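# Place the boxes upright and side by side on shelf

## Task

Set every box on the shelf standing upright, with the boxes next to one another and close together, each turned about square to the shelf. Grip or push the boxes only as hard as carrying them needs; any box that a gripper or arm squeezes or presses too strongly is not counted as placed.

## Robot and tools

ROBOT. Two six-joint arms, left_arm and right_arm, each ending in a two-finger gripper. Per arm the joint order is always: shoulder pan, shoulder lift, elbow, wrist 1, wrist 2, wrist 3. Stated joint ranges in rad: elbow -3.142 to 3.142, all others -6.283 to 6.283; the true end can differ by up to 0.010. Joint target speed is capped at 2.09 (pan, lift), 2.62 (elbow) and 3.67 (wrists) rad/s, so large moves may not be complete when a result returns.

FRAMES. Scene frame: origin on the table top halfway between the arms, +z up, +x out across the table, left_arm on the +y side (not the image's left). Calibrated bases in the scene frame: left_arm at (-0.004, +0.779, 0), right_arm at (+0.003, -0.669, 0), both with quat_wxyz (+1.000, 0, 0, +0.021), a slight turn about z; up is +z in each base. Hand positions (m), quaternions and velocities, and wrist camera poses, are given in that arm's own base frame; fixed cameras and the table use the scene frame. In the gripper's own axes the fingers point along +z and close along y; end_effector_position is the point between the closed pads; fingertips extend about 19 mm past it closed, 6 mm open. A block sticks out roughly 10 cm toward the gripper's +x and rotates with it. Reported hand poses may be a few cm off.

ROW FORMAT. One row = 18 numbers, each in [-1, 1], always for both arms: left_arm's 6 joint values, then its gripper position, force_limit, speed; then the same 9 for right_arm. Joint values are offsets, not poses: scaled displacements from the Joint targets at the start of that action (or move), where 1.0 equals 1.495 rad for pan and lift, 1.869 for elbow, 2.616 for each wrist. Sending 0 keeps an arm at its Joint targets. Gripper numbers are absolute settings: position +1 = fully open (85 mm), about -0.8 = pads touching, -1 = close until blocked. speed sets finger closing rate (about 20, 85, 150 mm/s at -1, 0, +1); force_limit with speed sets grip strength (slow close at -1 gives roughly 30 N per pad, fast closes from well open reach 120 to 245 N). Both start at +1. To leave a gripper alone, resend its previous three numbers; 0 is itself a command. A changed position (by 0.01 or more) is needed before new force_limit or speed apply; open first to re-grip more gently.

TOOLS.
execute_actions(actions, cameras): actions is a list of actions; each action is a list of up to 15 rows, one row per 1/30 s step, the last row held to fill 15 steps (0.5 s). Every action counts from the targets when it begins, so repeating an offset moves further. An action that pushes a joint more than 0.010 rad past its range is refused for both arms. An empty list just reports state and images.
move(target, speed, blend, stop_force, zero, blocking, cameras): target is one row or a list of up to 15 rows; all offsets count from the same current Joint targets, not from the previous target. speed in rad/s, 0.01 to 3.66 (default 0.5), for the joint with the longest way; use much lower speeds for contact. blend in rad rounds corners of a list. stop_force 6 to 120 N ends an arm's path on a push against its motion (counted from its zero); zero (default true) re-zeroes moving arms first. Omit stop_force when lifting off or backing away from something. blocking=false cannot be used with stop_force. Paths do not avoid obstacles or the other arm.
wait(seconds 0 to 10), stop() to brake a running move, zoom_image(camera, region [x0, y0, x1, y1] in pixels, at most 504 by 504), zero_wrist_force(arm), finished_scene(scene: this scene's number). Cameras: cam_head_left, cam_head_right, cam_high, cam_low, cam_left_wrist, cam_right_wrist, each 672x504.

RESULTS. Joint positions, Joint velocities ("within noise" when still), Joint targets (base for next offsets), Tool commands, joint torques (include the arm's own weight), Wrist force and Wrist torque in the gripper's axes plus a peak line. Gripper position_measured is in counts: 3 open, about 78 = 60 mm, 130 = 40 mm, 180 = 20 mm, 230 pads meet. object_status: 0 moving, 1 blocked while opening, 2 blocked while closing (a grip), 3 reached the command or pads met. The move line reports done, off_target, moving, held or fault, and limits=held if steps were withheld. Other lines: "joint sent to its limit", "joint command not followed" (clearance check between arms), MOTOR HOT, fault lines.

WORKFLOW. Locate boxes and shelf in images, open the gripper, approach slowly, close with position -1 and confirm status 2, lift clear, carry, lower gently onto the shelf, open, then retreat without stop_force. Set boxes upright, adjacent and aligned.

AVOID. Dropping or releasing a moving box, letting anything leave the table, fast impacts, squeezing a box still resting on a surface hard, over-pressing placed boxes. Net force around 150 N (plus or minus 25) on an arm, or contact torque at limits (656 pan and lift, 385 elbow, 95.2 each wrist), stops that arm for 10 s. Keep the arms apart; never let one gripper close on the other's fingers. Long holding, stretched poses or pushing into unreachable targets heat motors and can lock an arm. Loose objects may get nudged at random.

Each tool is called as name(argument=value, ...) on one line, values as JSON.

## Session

execute_actions(actions=[])

zoom_image(camera="cam_high", region=[280, 60, 520, 300])

zoom_image(camera="cam_head_left", region=[180, 280, 400, 440])

zoom_image(camera="cam_low", region=[60, 190, 360, 320])

Scene clock: 0.00 s.
left_arm: end_effector_position=(+0.9050, -0.9633, +0.3443) position_measured=3 object_status=3 end_effector_quat_wxyz=(+0.038, +0.972, +0.226, +0.052) | right_arm: end_effector_position=(+1.0783, +0.1872, +0.2657) position_measured=3 object_status=3 end_effector_quat_wxyz=(-0.253, +0.787, -0.267, +0.496)
Joint positions: left_arm=[-0.988 -1.023 1.464 -2.119 -1.499 1.701] | right_arm=[3.583 -2.173 -2.253 0.879 1.298 -2.227]
Joint velocities: within noise
Joint torques (N m): no reading
Wrist force (N): no reading
Wrist torque (N m): no reading
Wrist force, peak (N): no reading
Joint targets: left_arm=[-0.988 -1.023 1.464 -2.119 -1.499 1.701] | right_arm=[3.583 -2.173 -2.253 0.879 1.298 -2.227]
Tool commands: left_gripper/position=+1.0 left_gripper/force_limit=+1.0 left_gripper/speed=+1.0 right_gripper/position=+1.0 right_gripper/force_limit=+1.0 right_gripper/speed=+1.0
camera_calibration:
cam_left_wrist: T_world_to_cam=[[0.454825, -0.890022, 0.0315512, -1.26918], [-0.862687, -0.431506, 0.263767, 0.288357], [-0.221144, -0.147187, -0.96407, 0.521293], [0, 0, 0, 1]] pos_world=[0.941297, -0.928442, 0.466548]
cam_right_wrist: T_world_to_cam=[[-0.23474, -0.713265, -0.660417, 0.564858], [-0.632418, 0.628015, -0.453482, 0.702772], [0.738204, 0.311209, -0.598502, -0.566328], [0, 0, 0, 1]] pos_world=[0.995106, 0.137788, 0.352787]

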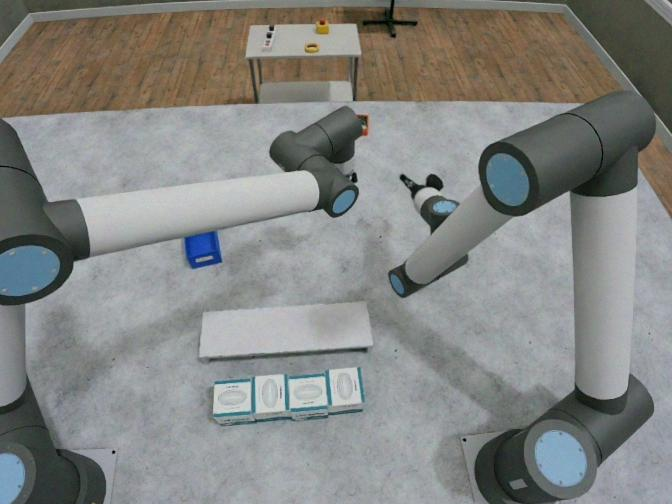

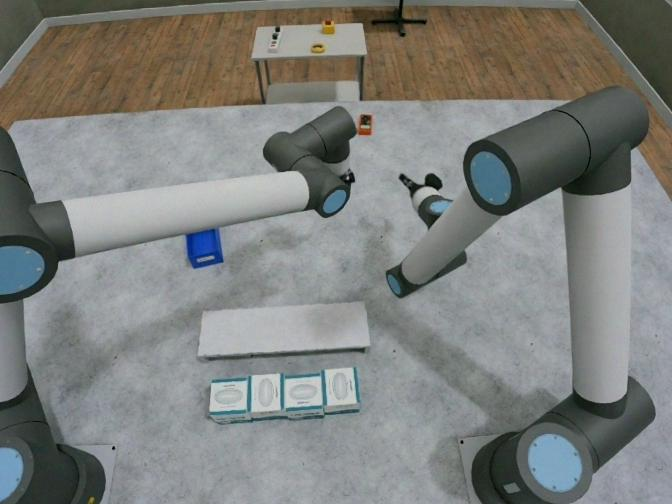

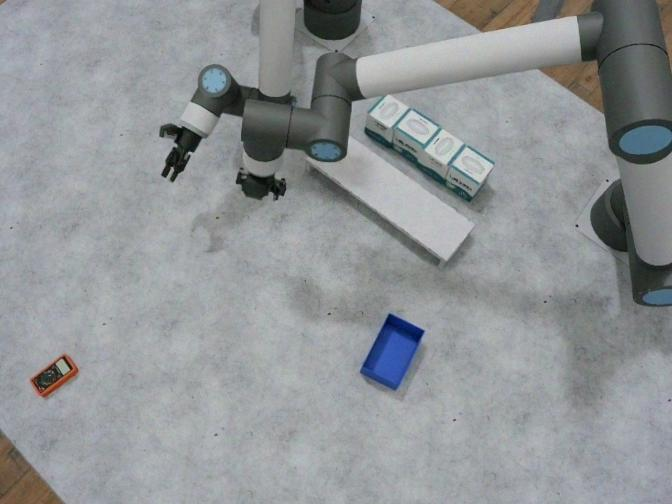

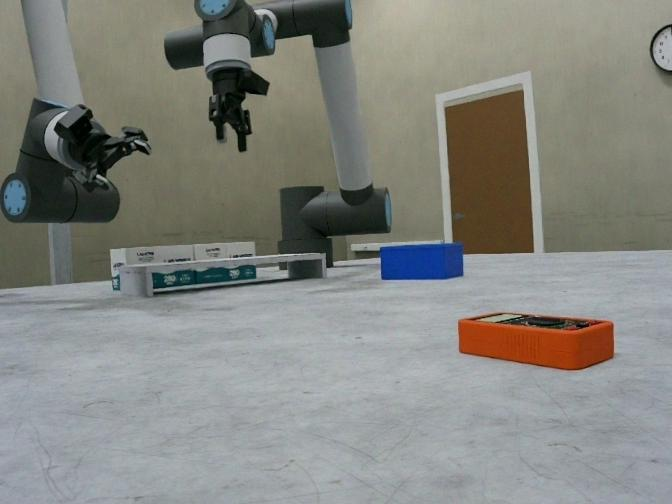

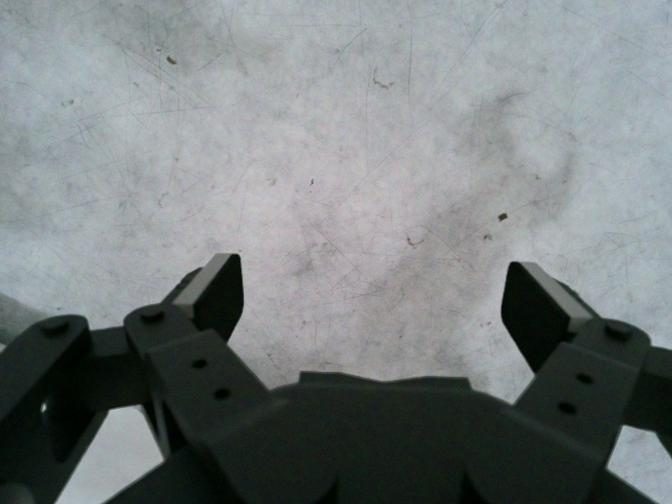

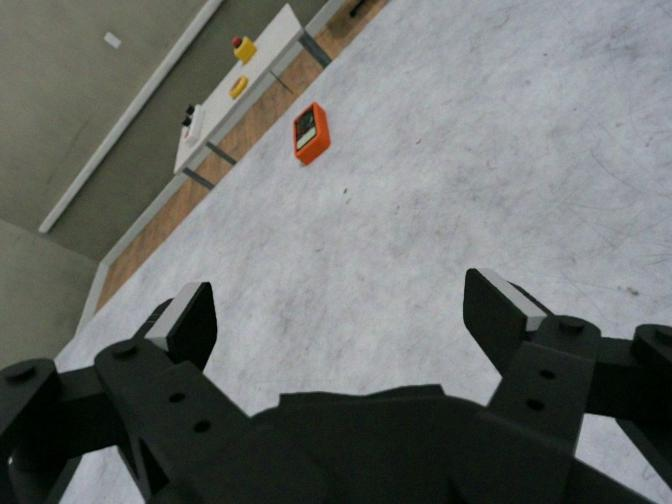

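Scaled by 2.100 from the camera's 672x504 image, which has a finer 960x720 frame.

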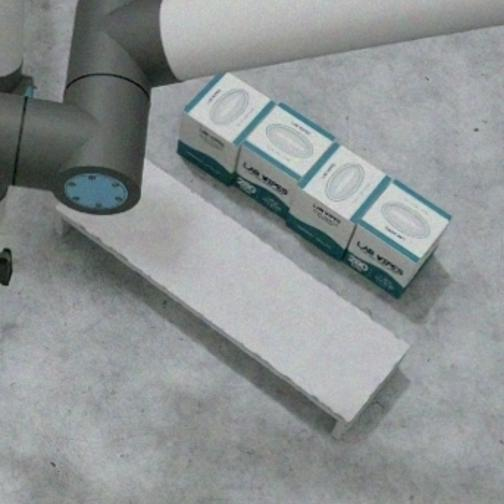

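Scaled by 2.291 from the camera's 672x504 image, which has a finer 960x720 frame.

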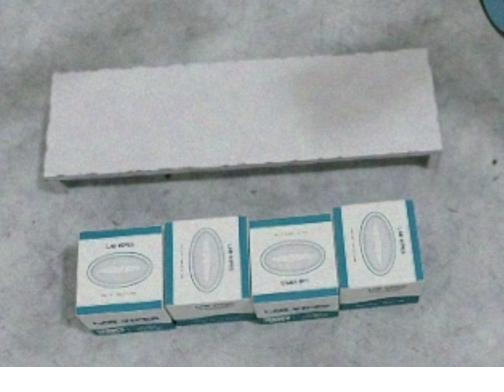

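Scaled by 1.680 from the camera's 672x504 image, which has a finer 960x720 frame.

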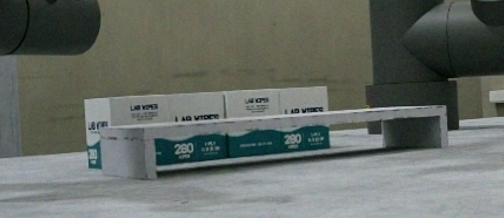

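move(target=[[0,-0.560657,0.592801,-0.06214,-0.027445,-0.624287,0.3,-1,-1,0,0,0,0,0,0,0.3,-1,-1],[-0.316494,-0.560657,0.592801,-0.06214,-0.027445,-0.624287,0.3,-1,-1,0.563951,0.576421,-0.161181,-0.659745,0.10428,0.725896,0.3,-1,-1]], speed=[1.0,0.9], blend=0.05)

zoom_image(camera="cam_left_wrist", region=[200, 150, 520, 350])

zoom_image(camera="cam_right_wrist", region=[180, 180, 500, 380])

zoom_image(camera="cam_head_left", region=[180, 340, 400, 440])

zoom_image(camera="cam_high", region=[290, 80, 510, 280])

Scene clock: 127.57 s.
left_arm: end_effector_position=(+0.2509, -0.4402, +0.2503) position_measured=91 object_status=3 end_effector_quat_wxyz=(+0.000, +0.692, +0.722, +0.000) | right_arm: end_effector_position=(+0.3296, +0.4078, +0.2498) position_measured=91 object_status=3 end_effector_quat_wxyz=(+0.000, +0.722, -0.692, +0.000)
Joint positions: left_arm=[-1.461 -1.861 2.571 -2.281 -1.571 0.068] | right_arm=[4.426 -1.312 -2.554 -0.846 1.57 -0.328]
Joint velocities: within noise
Joint torques (N m): left_arm=[-21.84 -30.2 -83.29 -10.61 -2.99 -6.07] | right_arm=[23.68 49.82 71.5 4.5 4.65 5.45]
Wrist force (N): left_arm=[0.1 -0.1 0.3] | right_arm=[-1.1 0.0 0.2]
Wrist torque (N m): left_arm=[-0.04 -0.03 0.00] | right_arm=[0.44 0.56 -0.06]
Wrist force, peak (N): left_arm=[5.0 0.0 1.9] | right_arm=[1.9 2.1 1.2]
Joint targets: left_arm=[-1.461 -1.861 2.571 -2.281 -1.571 0.068] | right_arm=[4.427 -1.312 -2.554 -0.847 1.570 -0.328]
move: done; blend cut to 0 rad at target 1
camera_calibration:
cam_left_wrist: T_world_to_cam=[[0.996198, 0.0564305, -0.0663735, -0.197773], [0.0758787, -0.936345, 0.342783, -0.502959], [-0.0428051, -0.346516, -0.937067, 0.223781], [0, 0, 0, 1]] pos_world=[0.244764, -0.382239, 0.368977]
cam_right_wrist: T_world_to_cam=[[-0.998197, -0.00862358, 0.0594061, 0.32036], [0.0109708, 0.946752, 0.321776, -0.452166], [-0.0590177, 0.321847, -0.94495, 0.253124], [0, 0, 0, 1]] pos_world=[0.339682, 0.349385, 0.365655]

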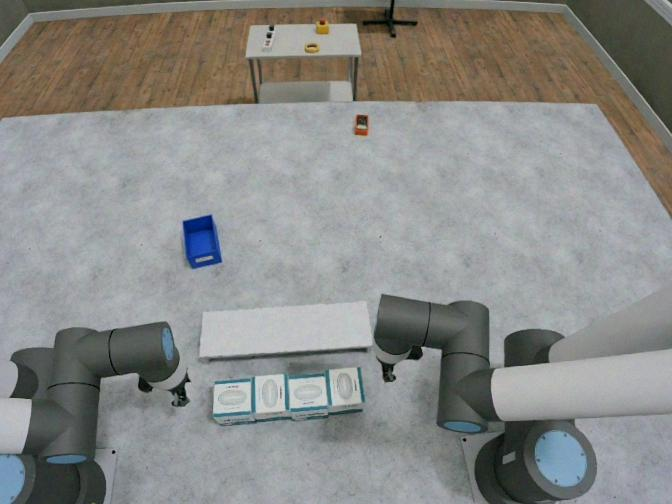

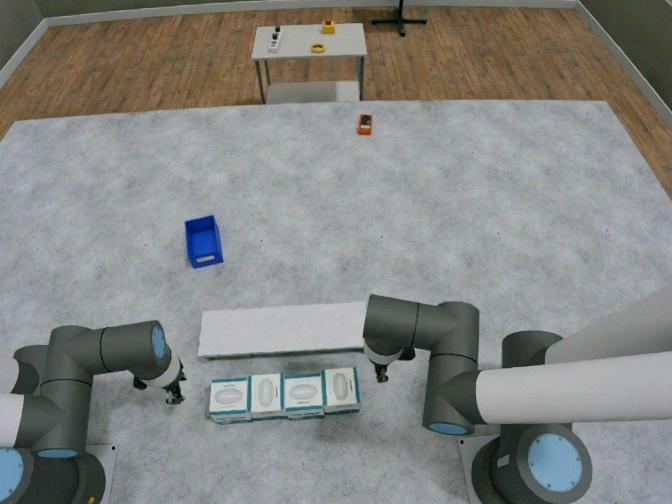

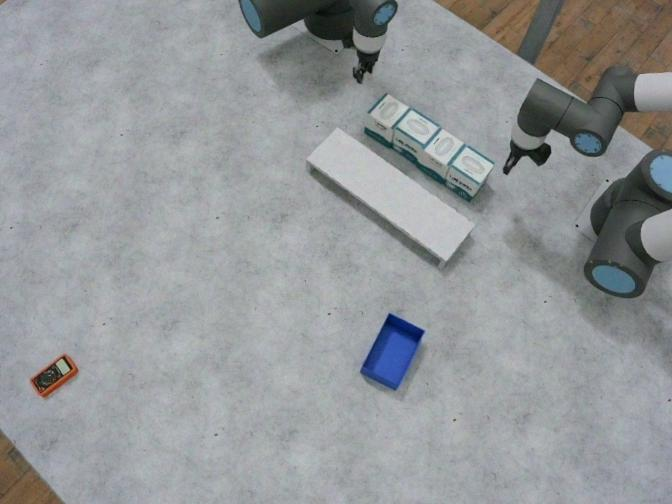

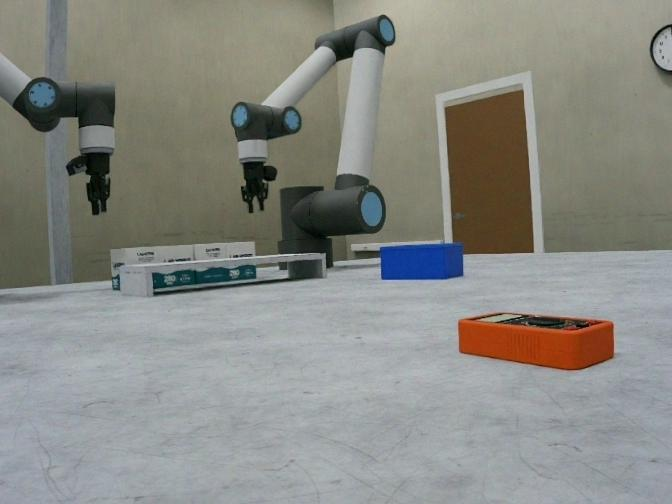

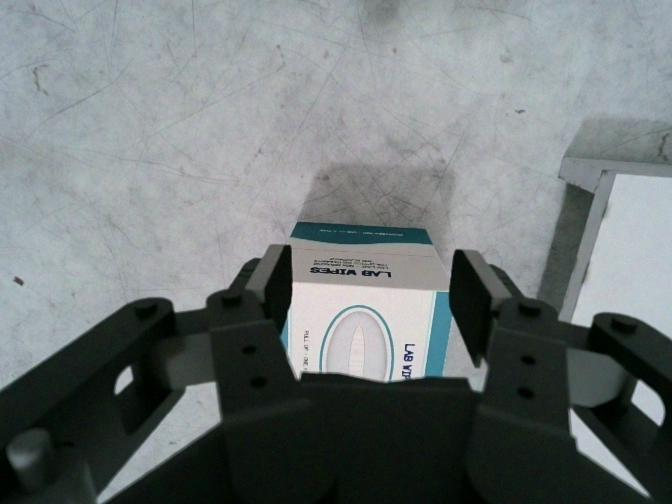

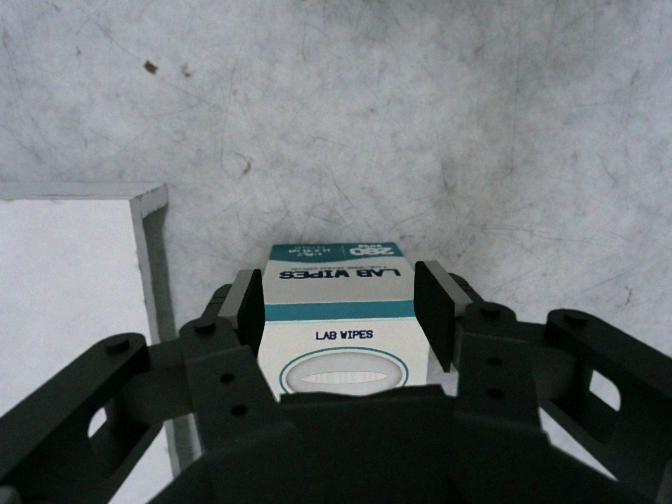

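Scaled by 1.575 from the camera's 672x504 image, which has a finer 960x720 frame.

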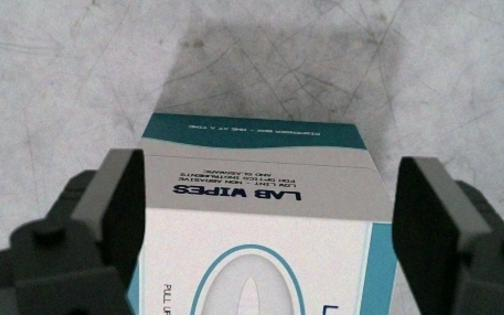

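Scaled by 1.575 from the camera's 672x504 image, which has a finer 960x720 frame.

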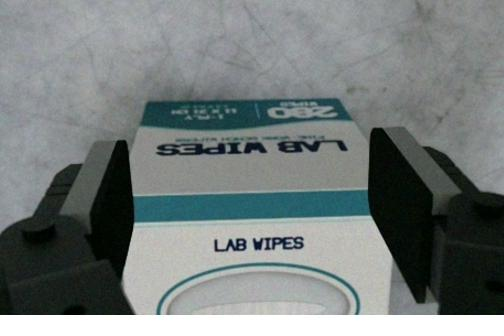

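Scaled by 2.291 from the camera's 672x504 image, which has a finer 960x720 frame.

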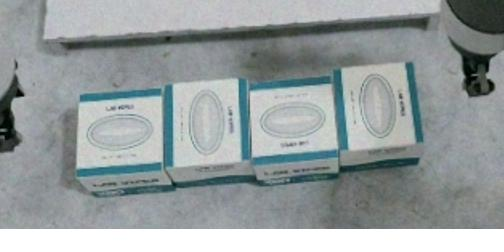

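Scaled by 2.291 from the camera's 672x504 image, which has a finer 960x720 frame.

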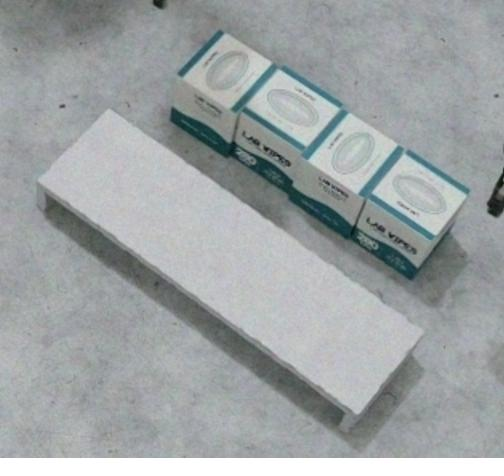

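execute_actions(actions=[], cameras=[])

Scene clock: 388.20 s.
left_arm: end_effector_position=(+0.2508, -0.4402, +0.2503) position_measured=91 object_status=3 end_effector_quat_wxyz=(+0.000, +0.692, +0.722, +0.000) | right_arm: end_effector_position=(+0.3294, +0.4076, +0.2498) position_measured=91 object_status=3 end_effector_quat_wxyz=(+0.000, +0.722, -0.692, +0.000)
Joint positions: left_arm=[-1.461 -1.861 2.571 -2.281 -1.571 0.068] | right_arm=[4.427 -1.312 -2.554 -0.847 1.57 -0.328]
Joint velocities: within noise
Joint torques (N m): left_arm=[-19.44 -30.98 -89.15 -7.34 -1.59 -6.32] | right_arm=[20.73 44.2 87.06 7.36 3.19 6.11]
Wrist force (N): left_arm=[-0.1 0.3 -0.2] | right_arm=[-1.1 -0.2 0.7]
Wrist torque (N m): left_arm=[0.03 0.00 0.01] | right_arm=[0.39 0.55 -0.06]
Wrist force, peak (N): left_arm=[0.6 0.6 0.5] | right_arm=[-1.4 -0.3 0.6]
Joint targets: left_arm=[-1.461 -1.861 2.571 -2.281 -1.571 0.068] | right_arm=[4.427 -1.312 -2.554 -0.847 1.570 -0.328]
Tool commands: left_gripper/position=+0.3 left_gripper/force_limit=-1.0 left_gripper/speed=-1.0 right_gripper/position=+0.3 right_gripper/force_limit=-1.0 right_gripper/speed=-1.0
No camera images: "cameras" was empty.

move(target=[[0.005206,0,0.136815,-0.177353,-0.007738,0.010839,0.3,-1,-1,-0.01411,0,-0.127159,0.16705,0.025743,0.003466,0.3,-1,-1],[0.005206,0.33509,0.136815,-0.368852,-0.007738,0.010839,0.3,-1,-1,-0.01411,-0.317839,-0.127159,0.34869,0.025743,0.003466,0.3,-1,-1]], speed=0.5, blend=0.05, cameras=["cam_head_left", "cam_low", "cam_left_wrist", "cam_right_wrist"])

Scene clock: 405.00 s.
left_arm: end_effector_position=(+0.2494, -0.4551, +0.0582) position_measured=91 object_status=3 end_effector_quat_wxyz=(+0.075, +0.696, +0.710, -0.073) | right_arm: end_effector_position=(+0.3225, +0.4269, +0.0584) position_measured=91 object_status=3 end_effector_quat_wxyz=(-0.073, +0.710, -0.697, -0.075)
Joint positions: left_arm=[-1.453 -1.36 2.827 -3.246 -1.591 0.096] | right_arm=[4.405 -1.787 -2.792 0.065 1.638 -0.319]
Joint velocities: within noise
Joint torques (N m): left_arm=[27.09 -54.42 -11.36 -14.64 -3.99 7.13] | right_arm=[-26.93 49.1 20.51 16.62 3.9 6.56]
Wrist force (N): left_arm=[0.1 0.3 -0.5] | right_arm=[-0.2 0.4 0.2]
Wrist torque (N m): left_arm=[-0.01 -0.11 0.09] | right_arm=[0.51 0.42 -0.18]
Wrist force, peak (N): left_arm=[2.0 0.3 -1.0] | right_arm=[-2.1 -0.4 -1.1]
Joint targets: left_arm=[-1.453 -1.360 2.827 -3.246 -1.591 0.096] | right_arm=[4.405 -1.787 -2.792 0.066 1.638 -0.319]
move: done
camera_calibration:
cam_left_wrist: T_world_to_cam=[[0.997508, 0.0194992, -0.0678083, -0.22525], [0.0525956, -0.84611, 0.530407, -0.415014], [-0.0470307, -0.532651, -0.845027, -0.0504666], [0, 0, 0, 1]] pos_world=[0.244144, -0.373636, 0.162207]
cam_right_wrist: T_world_to_cam=[[-0.997837, 0.0018062, 0.06571, 0.319876], [0.0352644, 0.858313, 0.511913, -0.389652], [-0.0554751, 0.513123, -0.85652, -0.0223068], [0, 0, 0, 1]] pos_world=[0.331688, 0.345312, 0.159343]
Images, in order (width x height): cam_head_left 672x504, cam_low 672x504, cam_left_wrist 672x504, cam_right_wrist 672x504.

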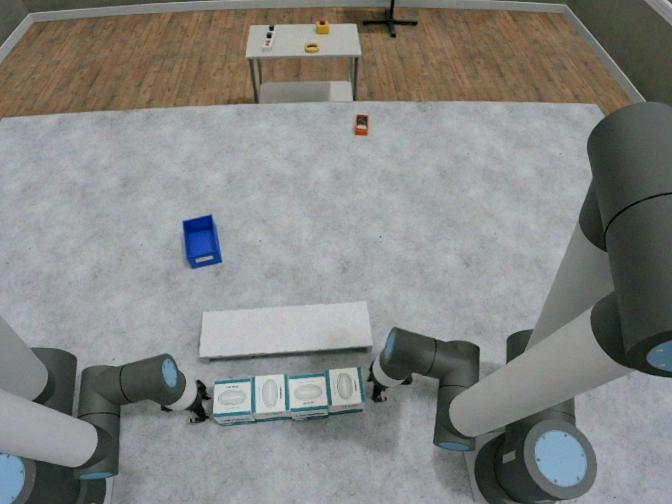

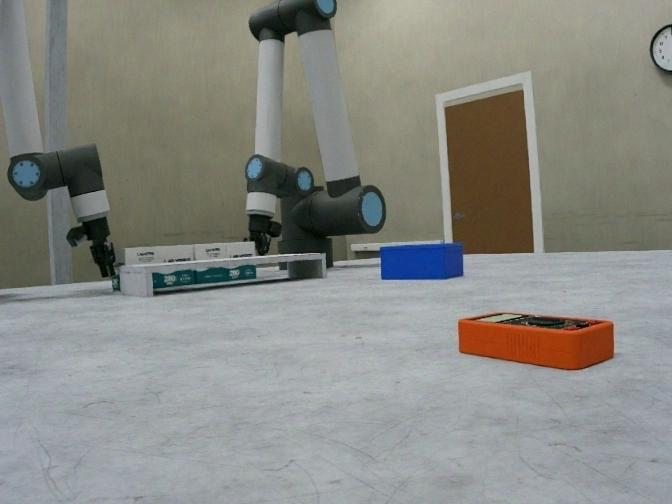

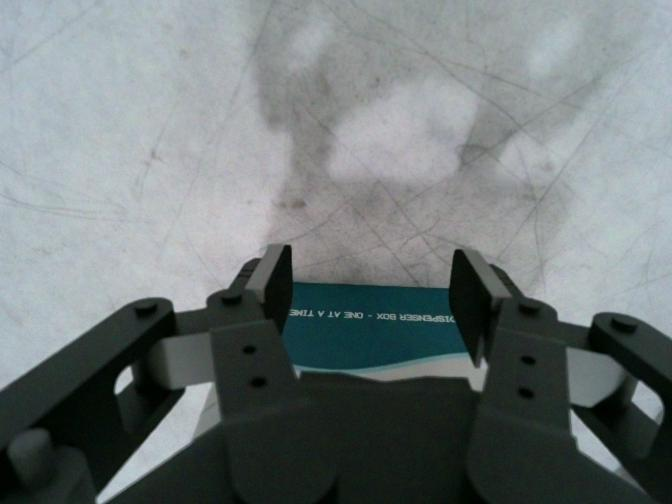

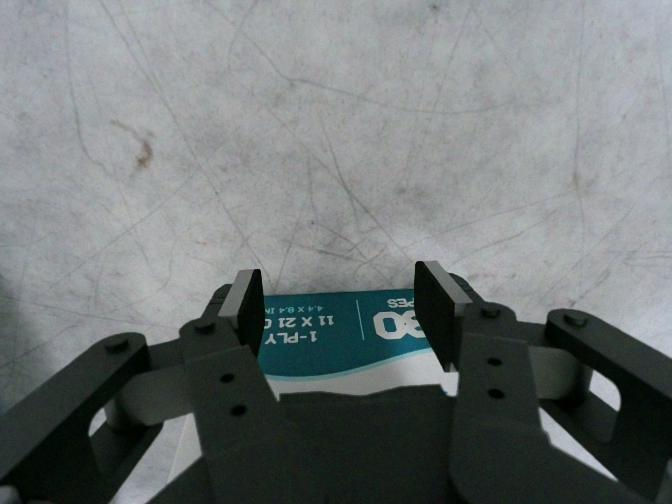

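move(target=[-0.005162,0.00934,-0.023403,0.011326,0.00061,-0.002886,0.3,-1,-1,0.015962,-0.009397,0.019937,-0.008299,-0.001808,0.00896,0.3,-1,-1], speed=0.01, stop_force=6, cameras=["cam_head_left", "cam_left_wrist", "cam_right_wrist"])

Scene clock: 471.40 s.
left_arm: end_effector_position=(+0.2500, -0.4878, +0.0580) position_measured=91 object_status=3 end_effector_quat_wxyz=(+0.075, +0.696, +0.710, -0.073) | right_arm: end_effector_position=(+0.3219, +0.4598, +0.0582) position_measured=91 object_status=3 end_effector_quat_wxyz=(-0.073, +0.710, -0.697, -0.075)
Joint positions: left_arm=[-1.46 -1.347 2.786 -3.219 -1.589 0.089] | right_arm=[4.428 -1.8 -2.757 0.045 1.633 -0.297]
Joint velocities: within noise
Joint torques (N m): left_arm=[15.19 -90.87 -16.82 -14.63 2.58 4.71] | right_arm=[-23.8 111.12 22.35 17.02 3.03 -5.84]
Wrist force (N): left_arm=[5.7 0.6 -2.1] | right_arm=[6.0 0.0 -1.5]
Wrist torque (N m): left_arm=[-0.01 -0.04 0.15] | right_arm=[0.55 0.54 -0.17]
Wrist force, peak (N): left_arm=[7.0 0.8 -2.0] | right_arm=[7.4 0.2 -1.9]
Joint targets: left_arm=[-1.460 -1.347 2.786 -3.219 -1.589 0.089] | right_arm=[4.428 -1.800 -2.757 0.045 1.633 -0.297]
move: contact (left_arm, right_arm)
camera_calibration:
cam_left_wrist: T_world_to_cam=[[0.997507, 0.0196442, -0.0677809, -0.22527], [0.0526998, -0.846149, 0.530335, -0.442642], [-0.0469348, -0.532585, -0.845074, -0.0680089], [0, 0, 0, 1]] pos_world=[0.244844, -0.406336, 0.162007]
cam_right_wrist: T_world_to_cam=[[-0.997837, 0.00181521, 0.0657076, 0.319321], [0.0352633, 0.858383, 0.511796, -0.417915], [-0.0554733, 0.513006, -0.856591, -0.0392982], [0, 0, 0, 1]] pos_world=[0.331188, 0.378312, 0.159243]
Images, in order (width x height): cam_head_left 672x504, cam_left_wrist 672x504, cam_right_wrist 672x504.

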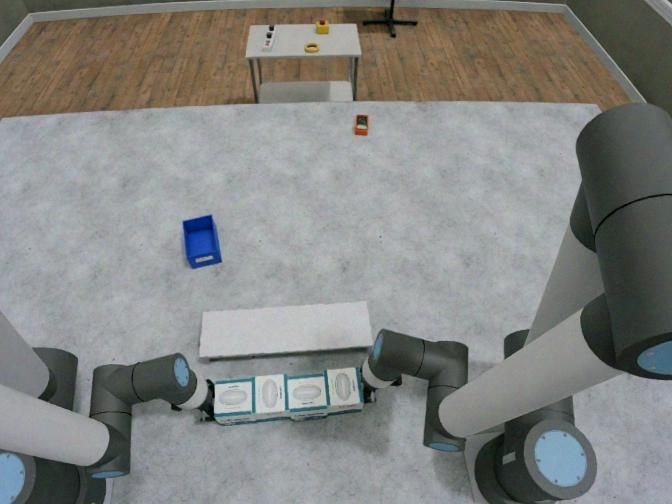

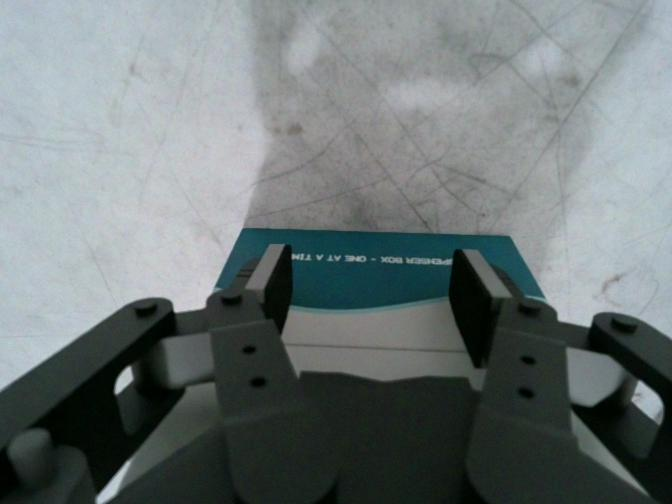

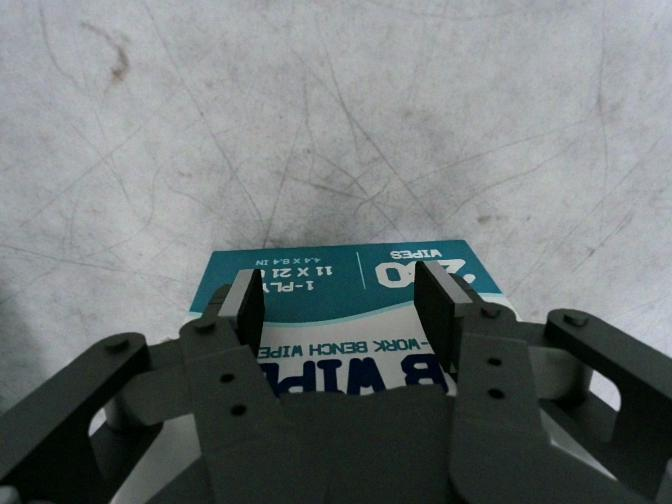

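move(target=[-0.0004086,0.0008495,-0.0020116,0.0009474,0.0000484,-0.0002285,0.3,-1,-1,0.0012775,-0.0008338,0.001736,-0.0007195,-0.0001452,0.000717,0.3,-1,-1], speed=0.01, stop_force=11, zero=false, cameras=[])

Scene clock: 536.77 s.
left_arm: end_effector_position=(+0.2501, -0.4886, +0.0580) position_measured=91 object_status=3 end_effector_quat_wxyz=(+0.075, +0.696, +0.710, -0.073) | right_arm: end_effector_position=(+0.3219, +0.4608, +0.0583) position_measured=91 object_status=3 end_effector_quat_wxyz=(-0.073, +0.710, -0.697, -0.075)
Joint positions: left_arm=[-1.461 -1.347 2.785 -3.218 -1.589 0.089] | right_arm=[4.429 -1.8 -2.756 0.044 1.633 -0.296]
Joint velocities: within noise
Joint torques (N m): left_arm=[6.47 -93.64 -20.35 -16.43 -0.22 -3.14] | right_arm=[-18.21 109.15 27.49 17.95 4.89 -6.13]
Wrist force (N): left_arm=[11.0 0.5 -2.8] | right_arm=[10.7 -0.4 -2.3]
Wrist torque (N m): left_arm=[0.03 -0.02 0.17] | right_arm=[0.50 0.59 -0.16]
Wrist force, peak (N): left_arm=[12.0 0.9 -3.8] | right_arm=[11.9 0.3 -2.4]
Joint targets: left_arm=[-1.461 -1.347 2.785 -3.218 -1.589 0.089] | right_arm=[4.428 -1.800 -2.756 0.044 1.633 -0.296]
move: contact (left_arm, right_arm)
No camera images: "cameras" was empty.

move(target=[0,-0.021817,-0.002983,0.0146,0,0,0.3,-1,-1,0,0.020182,0.002799,-0.013534,0,0,0.3,-1,-1], speed=0.025, cameras=["cam_low", "cam_head_left"])

Scene clock: 617.30 s.
left_arm: end_effector_position=(+0.2501, -0.4886, +0.0679) position_measured=91 object_status=3 end_effector_quat_wxyz=(+0.075, +0.696, +0.710, -0.073) | right_arm: end_effector_position=(+0.3219, +0.4608, +0.0682) position_measured=91 object_status=3 end_effector_quat_wxyz=(-0.073, +0.710, -0.697, -0.075)
Joint positions: left_arm=[-1.461 -1.379 2.78 -3.18 -1.589 0.089] | right_arm=[4.428 -1.771 -2.751 0.009 1.633 -0.296]
Joint velocities: within noise
Joint torques (N m): left_arm=[14.37 -84.26 -56.23 -10.83 -0.02 6.72] | right_arm=[-21.14 114.95 52.52 8.41 4.6 -5.41]
Wrist force (N): left_arm=[11.4 0.4 0.4] | right_arm=[10.4 0.5 0.3]
Wrist torque (N m): left_arm=[0.08 0.01 0.16] | right_arm=[0.59 0.65 -0.19]
Wrist force, peak (N): left_arm=[12.0 0.6 0.2] | right_arm=[11.2 -0.1 -2.6]
Joint targets: left_arm=[-1.461 -1.379 2.780 -3.180 -1.589 0.089] | right_arm=[4.428 -1.770 -2.751 0.009 1.633 -0.296]
move: done
Images, in order (width x height): cam_head_left 672x504, cam_low 672x504.

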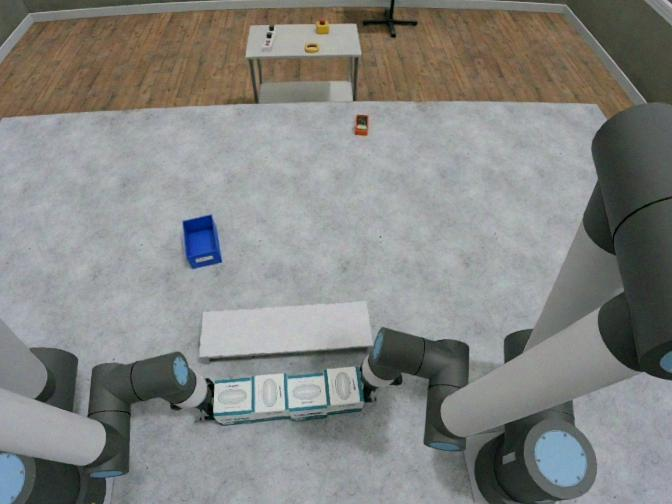

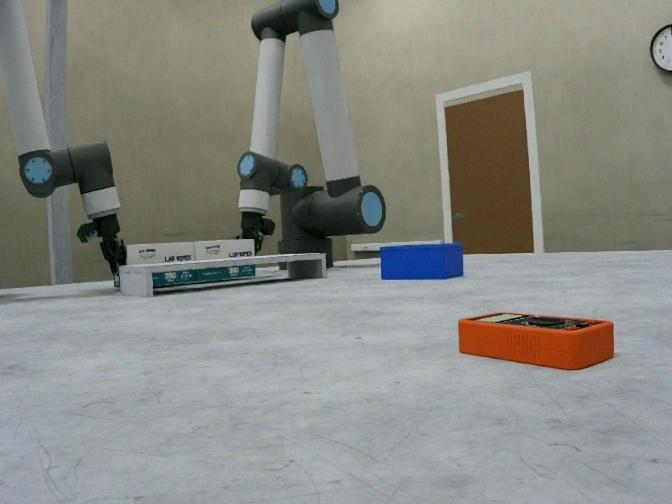

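move(target=[[0,-0.054449,-0.008642,0.037291,0,0,0.3,-1,-1,0,0.050543,0.008128,-0.034692,0,0,0.3,-1,-1],[0,-0.105235,-0.01844,0.073314,0,0,0.3,-1,-1,0,0.097968,0.017385,-0.068407,0,0,0.3,-1,-1],[0,-0.145131,-0.02753,0.102609,0,0,0.3,-1,-1,0,0.135463,0.026006,-0.095995,0,0,0.3,-1,-1],[0,-0.180516,-0.036813,0.129463,0,0,0.3,-1,-1,0,0.168916,0.034844,-0.121427,0,0,0.3,-1,-1]], speed=0.12, blend=0.01, cameras=["cam_low", "cam_head_left", "cam_high"])

Scene clock: 639.27 s.
left_arm: end_effector_position=(+0.2501, -0.4886, +0.1629) position_measured=91 object_status=3 end_effector_quat_wxyz=(+0.075, +0.696, +0.710, -0.073) | right_arm: end_effector_position=(+0.3219, +0.4608, +0.1631) position_measured=91 object_status=3 end_effector_quat_wxyz=(-0.073, +0.710, -0.697, -0.075)
Joint positions: left_arm=[-1.461 -1.649 2.711 -2.841 -1.589 0.089] | right_arm=[4.428 -1.518 -2.686 -0.308 1.633 -0.296]
Joint velocities: within noise
Joint torques (N m): left_arm=[13.41 -57.97 -84.08 -11.24 0.01 6.29] | right_arm=[-16.4 73.83 79.88 9.19 4.3 -5.24]
Wrist force (N): left_arm=[10.7 -0.1 0.0] | right_arm=[9.4 0.3 0.1]
Wrist torque (N m): left_arm=[-0.02 -0.02 0.16] | right_arm=[0.60 0.62 -0.11]
Wrist force, peak (N): left_arm=[13.3 0.2 -0.1] | right_arm=[12.0 0.7 -0.3]
Joint targets: left_arm=[-1.461 -1.649 2.711 -2.841 -1.589 0.089] | right_arm=[4.428 -1.518 -2.685 -0.309 1.633 -0.296]
move: done
Images, in order (width x height): cam_head_left 672x504, cam_high 672x504, cam_low 672x504.

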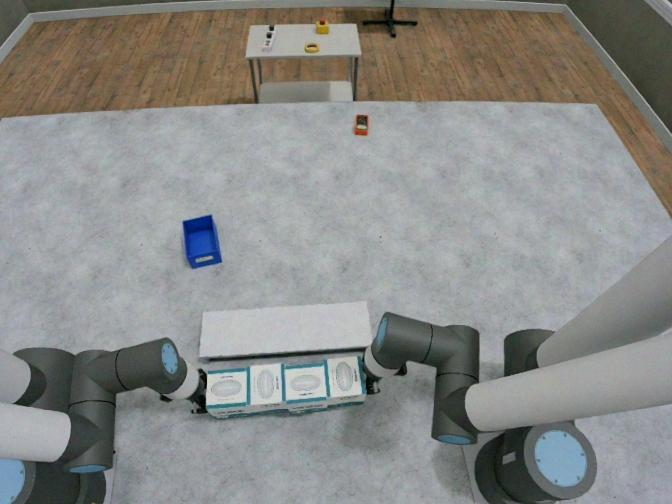

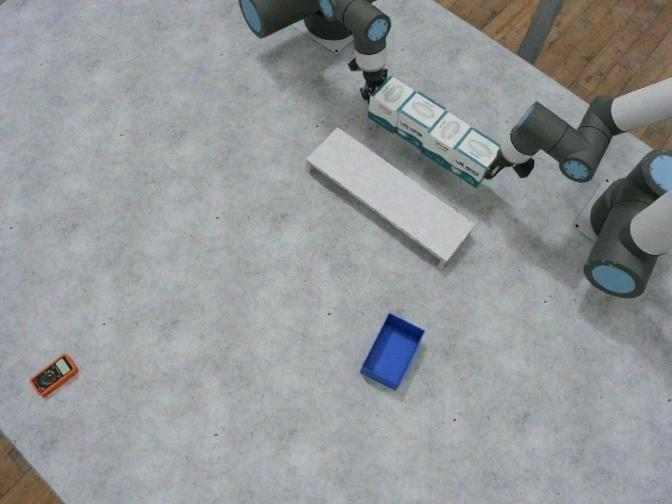

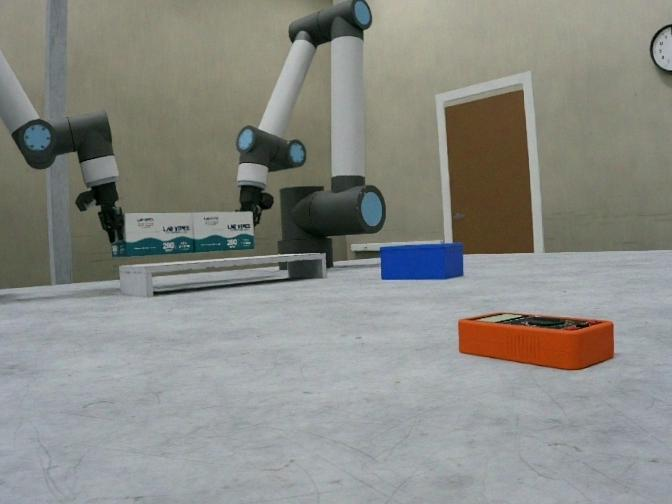

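move(target=[[0.070868,0.023932,-0.017049,-0.000313,-0.008333,0.039653,0.3,-1,-1,-0.063644,-0.02795,0.022192,-0.002432,0.007119,-0.03576,0.3,-1,-1],[0.136049,0.048339,-0.036548,0.001517,-0.015852,0.076184,0.3,-1,-1,-0.120569,-0.055246,0.046266,-0.006873,0.01326,-0.067832,0.3,-1,-1],[0.195417,0.072873,-0.058172,0.005251,-0.022519,0.10953,0.3,-1,-1,-0.17135,-0.081922,0.07195,-0.012945,0.018521,-0.096524,0.3,-1,-1]], speed=0.1, blend=0.01, cameras=["cam_head_left"])

Scene clock: 815.20 s.
left_arm: end_effector_position=(+0.3968, -0.4859, +0.1630) position_measured=91 object_status=3 end_effector_quat_wxyz=(+0.075, +0.696, +0.710, -0.073) | right_arm: end_effector_position=(+0.4687, +0.4637, +0.1633) position_measured=91 object_status=3 end_effector_quat_wxyz=(-0.073, +0.710, -0.697, -0.075)
Joint positions: left_arm=[-1.169 -1.54 2.602 -2.827 -1.648 0.375] | right_arm=[4.173 -1.64 -2.551 -0.343 1.682 -0.548]
Joint velocities: within noise
Joint torques (N m): left_arm=[16.47 -35.56 -80.32 -10.38 -5.71 9.05] | right_arm=[-22.19 59.36 77.39 8.55 5.8 -6.15]
Wrist force (N): left_arm=[10.0 0.1 0.5] | right_arm=[8.8 -0.3 1.1]
Wrist torque (N m): left_arm=[0.02 -0.04 0.15] | right_arm=[0.51 0.60 0.07]
Wrist force, peak (N): left_arm=[13.9 0.4 -0.3] | right_arm=[13.1 0.0 -0.3]
Joint targets: left_arm=[-1.168 -1.540 2.602 -2.827 -1.648 0.375] | right_arm=[4.172 -1.640 -2.551 -0.343 1.682 -0.549]
move: done
Images, in order (width x height): cam_head_left 672x504.

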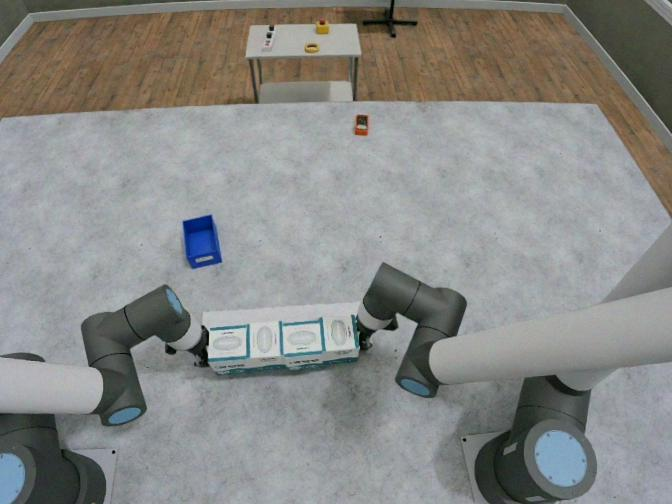

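move(target=[[0.053743,0.024486,-0.023474,0.005362,-0.005841,0.030263,0.3,-1,-1,-0.045288,-0.026144,0.027082,-0.007387,0.004493,-0.025664,0.3,-1,-1],[0.10206,0.049002,-0.048693,0.012087,-0.010904,0.057539,0.3,-1,-1,-0.085721,-0.051853,0.055395,-0.015839,0.008329,-0.048635,0.3,-1,-1]], speed=0.08, blend=0.01, cameras=["cam_head_left", "cam_high", "cam_low", "cam_head_right"])

Scene clock: 842.70 s.
left_arm: end_effector_position=(+0.4946, -0.4843, +0.1630) position_measured=91 object_status=3 end_effector_quat_wxyz=(+0.075, +0.696, +0.710, -0.073) | right_arm: end_effector_position=(+0.5666, +0.4656, +0.1633) position_measured=91 object_status=3 end_effector_quat_wxyz=(-0.073, +0.710, -0.697, -0.075)
Joint positions: left_arm=[-1.016 -1.467 2.511 -2.796 -1.677 0.526] | right_arm=[4.044 -1.718 -2.448 -0.384 1.703 -0.676]
Joint velocities: within noise
Joint torques (N m): left_arm=[17.44 -65.63 -82.1 -9.82 -6.49 7.64] | right_arm=[-27.48 75.4 80.68 8.29 6.25 -6.25]
Wrist force (N): left_arm=[9.7 0.6 0.3] | right_arm=[9.4 0.2 1.5]
Wrist torque (N m): left_arm=[0.09 0.02 0.18] | right_arm=[0.52 0.53 0.05]
Wrist force, peak (N): left_arm=[12.9 0.4 -0.1] | right_arm=[12.5 -0.4 1.2]
Joint targets: left_arm=[-1.016 -1.467 2.511 -2.796 -1.677 0.526] | right_arm=[4.044 -1.718 -2.447 -0.384 1.704 -0.676]
move: done
Images, in order (width x height): cam_head_left 672x504, cam_head_right 672x504, cam_high 672x504, cam_low 672x504.

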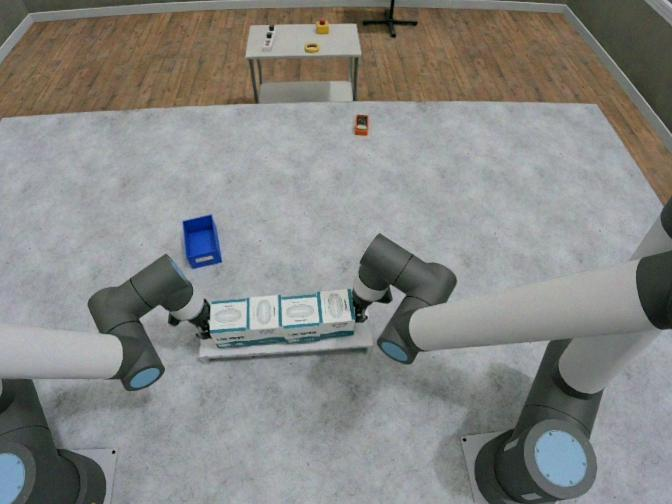

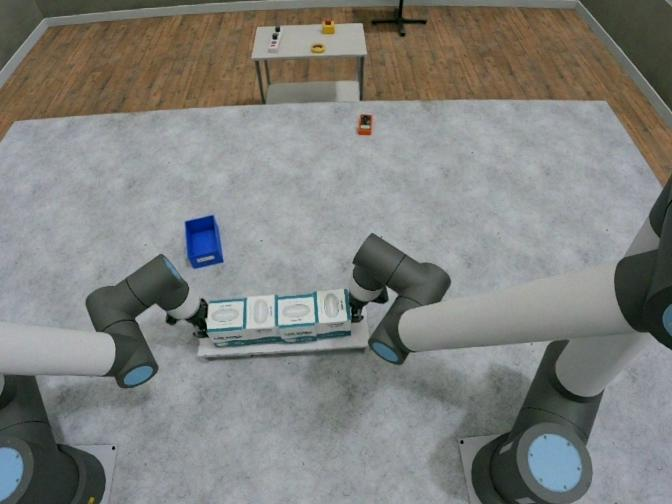

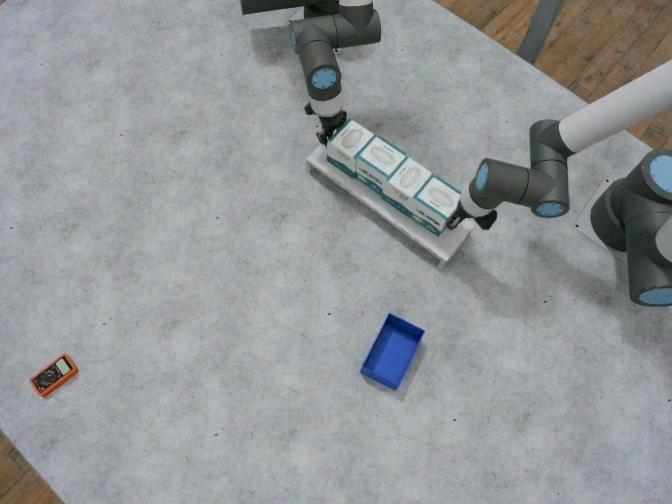

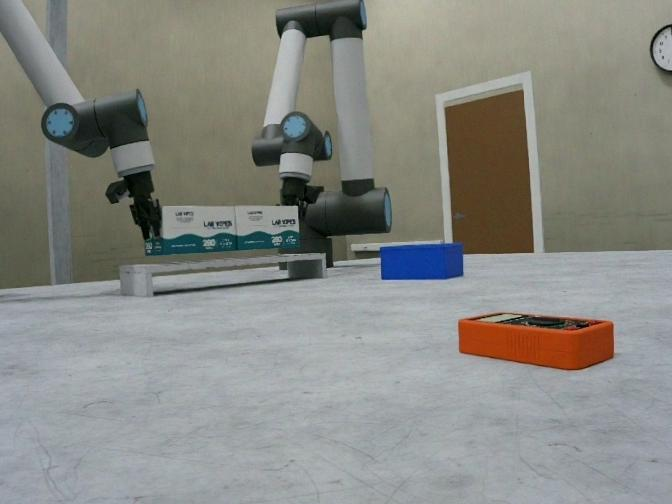

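zoom_image(camera="cam_high", region=[290, 105, 490, 275])

zoom_image(camera="cam_head_left", region=[190, 270, 390, 370])

Scaled by 2.520 from the camera's 672x504 image, which has a finer 960x720 frame.

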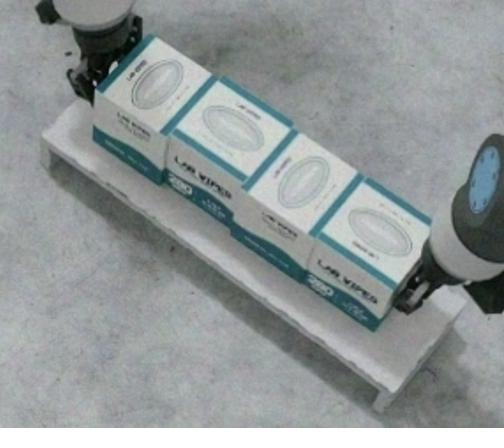

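Scaled by 2.520 from the camera's 672x504 image, which has a finer 960x720 frame.

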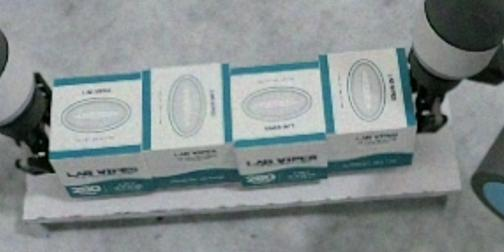

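move(target=[0.004617,0.023237,0.003004,-0.015147,-0.000473,0.002614,0.3,-1,-1,-0.003942,-0.021397,-0.002388,0.013637,0.000365,-0.002247,0.3,-1,-1], speed=0.03, cameras=[])

move(target=[0,0.016643,0.004152,-0.012477,0,0,0.3,-1,-1,0,-0.015086,-0.003866,0.011383,0,0,0.3,-1,-1], speed=0.012, stop_force=6, cameras=["cam_low", "cam_head_left", "cam_high"])

Scene clock: 972.60 s.
left_arm: end_effector_position=(+0.4999, -0.4843, +0.1452) position_measured=91 object_status=3 end_effector_quat_wxyz=(+0.075, +0.696, +0.710, -0.073) | right_arm: end_effector_position=(+0.5718, +0.4656, +0.1455) position_measured=91 object_status=3 end_effector_quat_wxyz=(-0.073, +0.710, -0.697, -0.075)
Joint positions: left_arm=[-1.009 -1.433 2.517 -2.835 -1.678 0.533] | right_arm=[4.038 -1.749 -2.452 -0.349 1.704 -0.682]
Joint velocities: within noise
Joint torques (N m): left_arm=[21.85 -61.63 -47.94 -17.95 -6.37 7.69] | right_arm=[-23.83 81.22 53.41 17.88 7.18 -5.86]
Wrist force (N): left_arm=[10.3 0.7 0.3] | right_arm=[9.5 0.2 1.7]
Wrist torque (N m): left_arm=[0.13 -0.03 0.17] | right_arm=[0.53 0.56 0.06]
Wrist force, peak (N): left_arm=[11.1 1.1 0.4] | right_arm=[10.5 0.2 1.5]
Joint targets: left_arm=[-1.009 -1.432 2.517 -2.835 -1.678 0.533] | right_arm=[4.038 -1.750 -2.452 -0.348 1.704 -0.682]
move: done
No camera images: "cameras" was empty.

Scene clock: 975.57 s.
left_arm: end_effector_position=(+0.5000, -0.4844, +0.1377) position_measured=91 object_status=3 end_effector_quat_wxyz=(+0.075, +0.696, +0.710, -0.073) | right_arm: end_effector_position=(+0.5719, +0.4657, +0.1373) position_measured=91 object_status=3 end_effector_quat_wxyz=(-0.073, +0.710, -0.697, -0.075)
Joint positions: left_arm=[-1.009 -1.419 2.521 -2.852 -1.678 0.533] | right_arm=[4.038 -1.763 -2.456 -0.331 1.704 -0.682]
Joint velocities: within noise
Joint torques (N m): left_arm=[17.94 -104.07 -71.57 -9.98 -4.89 7.33] | right_arm=[-11.52 126.26 68.08 7.64 5.2 -5.74]
Wrist force (N): left_arm=[9.2 1.0 -5.3] | right_arm=[8.4 0.3 -4.6]
Wrist torque (N m): left_arm=[0.20 -0.06 0.16] | right_arm=[0.57 0.56 0.06]
Wrist force, peak (N): left_arm=[9.7 1.0 -6.5] | right_arm=[8.8 0.3 -5.4]
Joint targets: left_arm=[-1.009 -1.419 2.521 -2.852 -1.678 0.533] | right_arm=[4.038 -1.763 -2.456 -0.331 1.704 -0.682]
move: contact (left_arm, right_arm); left_arm: the wrist 1 is farthest, 0.016 rad from its target; right_arm: the wrist 1 is farthest, 0.013 rad from its target
Images, in order (width x height): cam_head_left 672x504, cam_high 672x504, cam_low 672x504.

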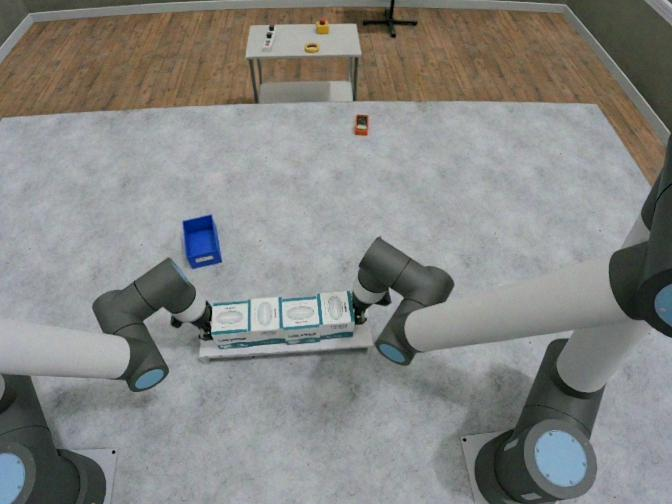

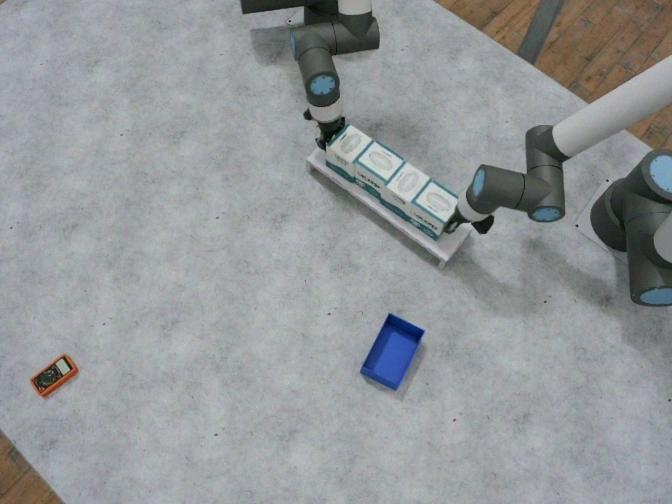

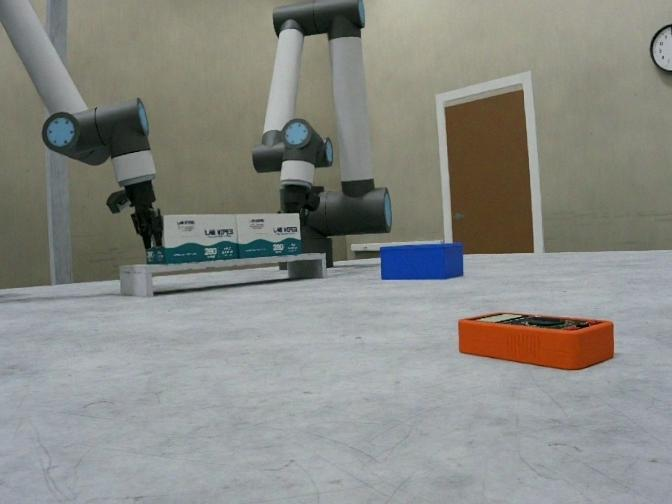

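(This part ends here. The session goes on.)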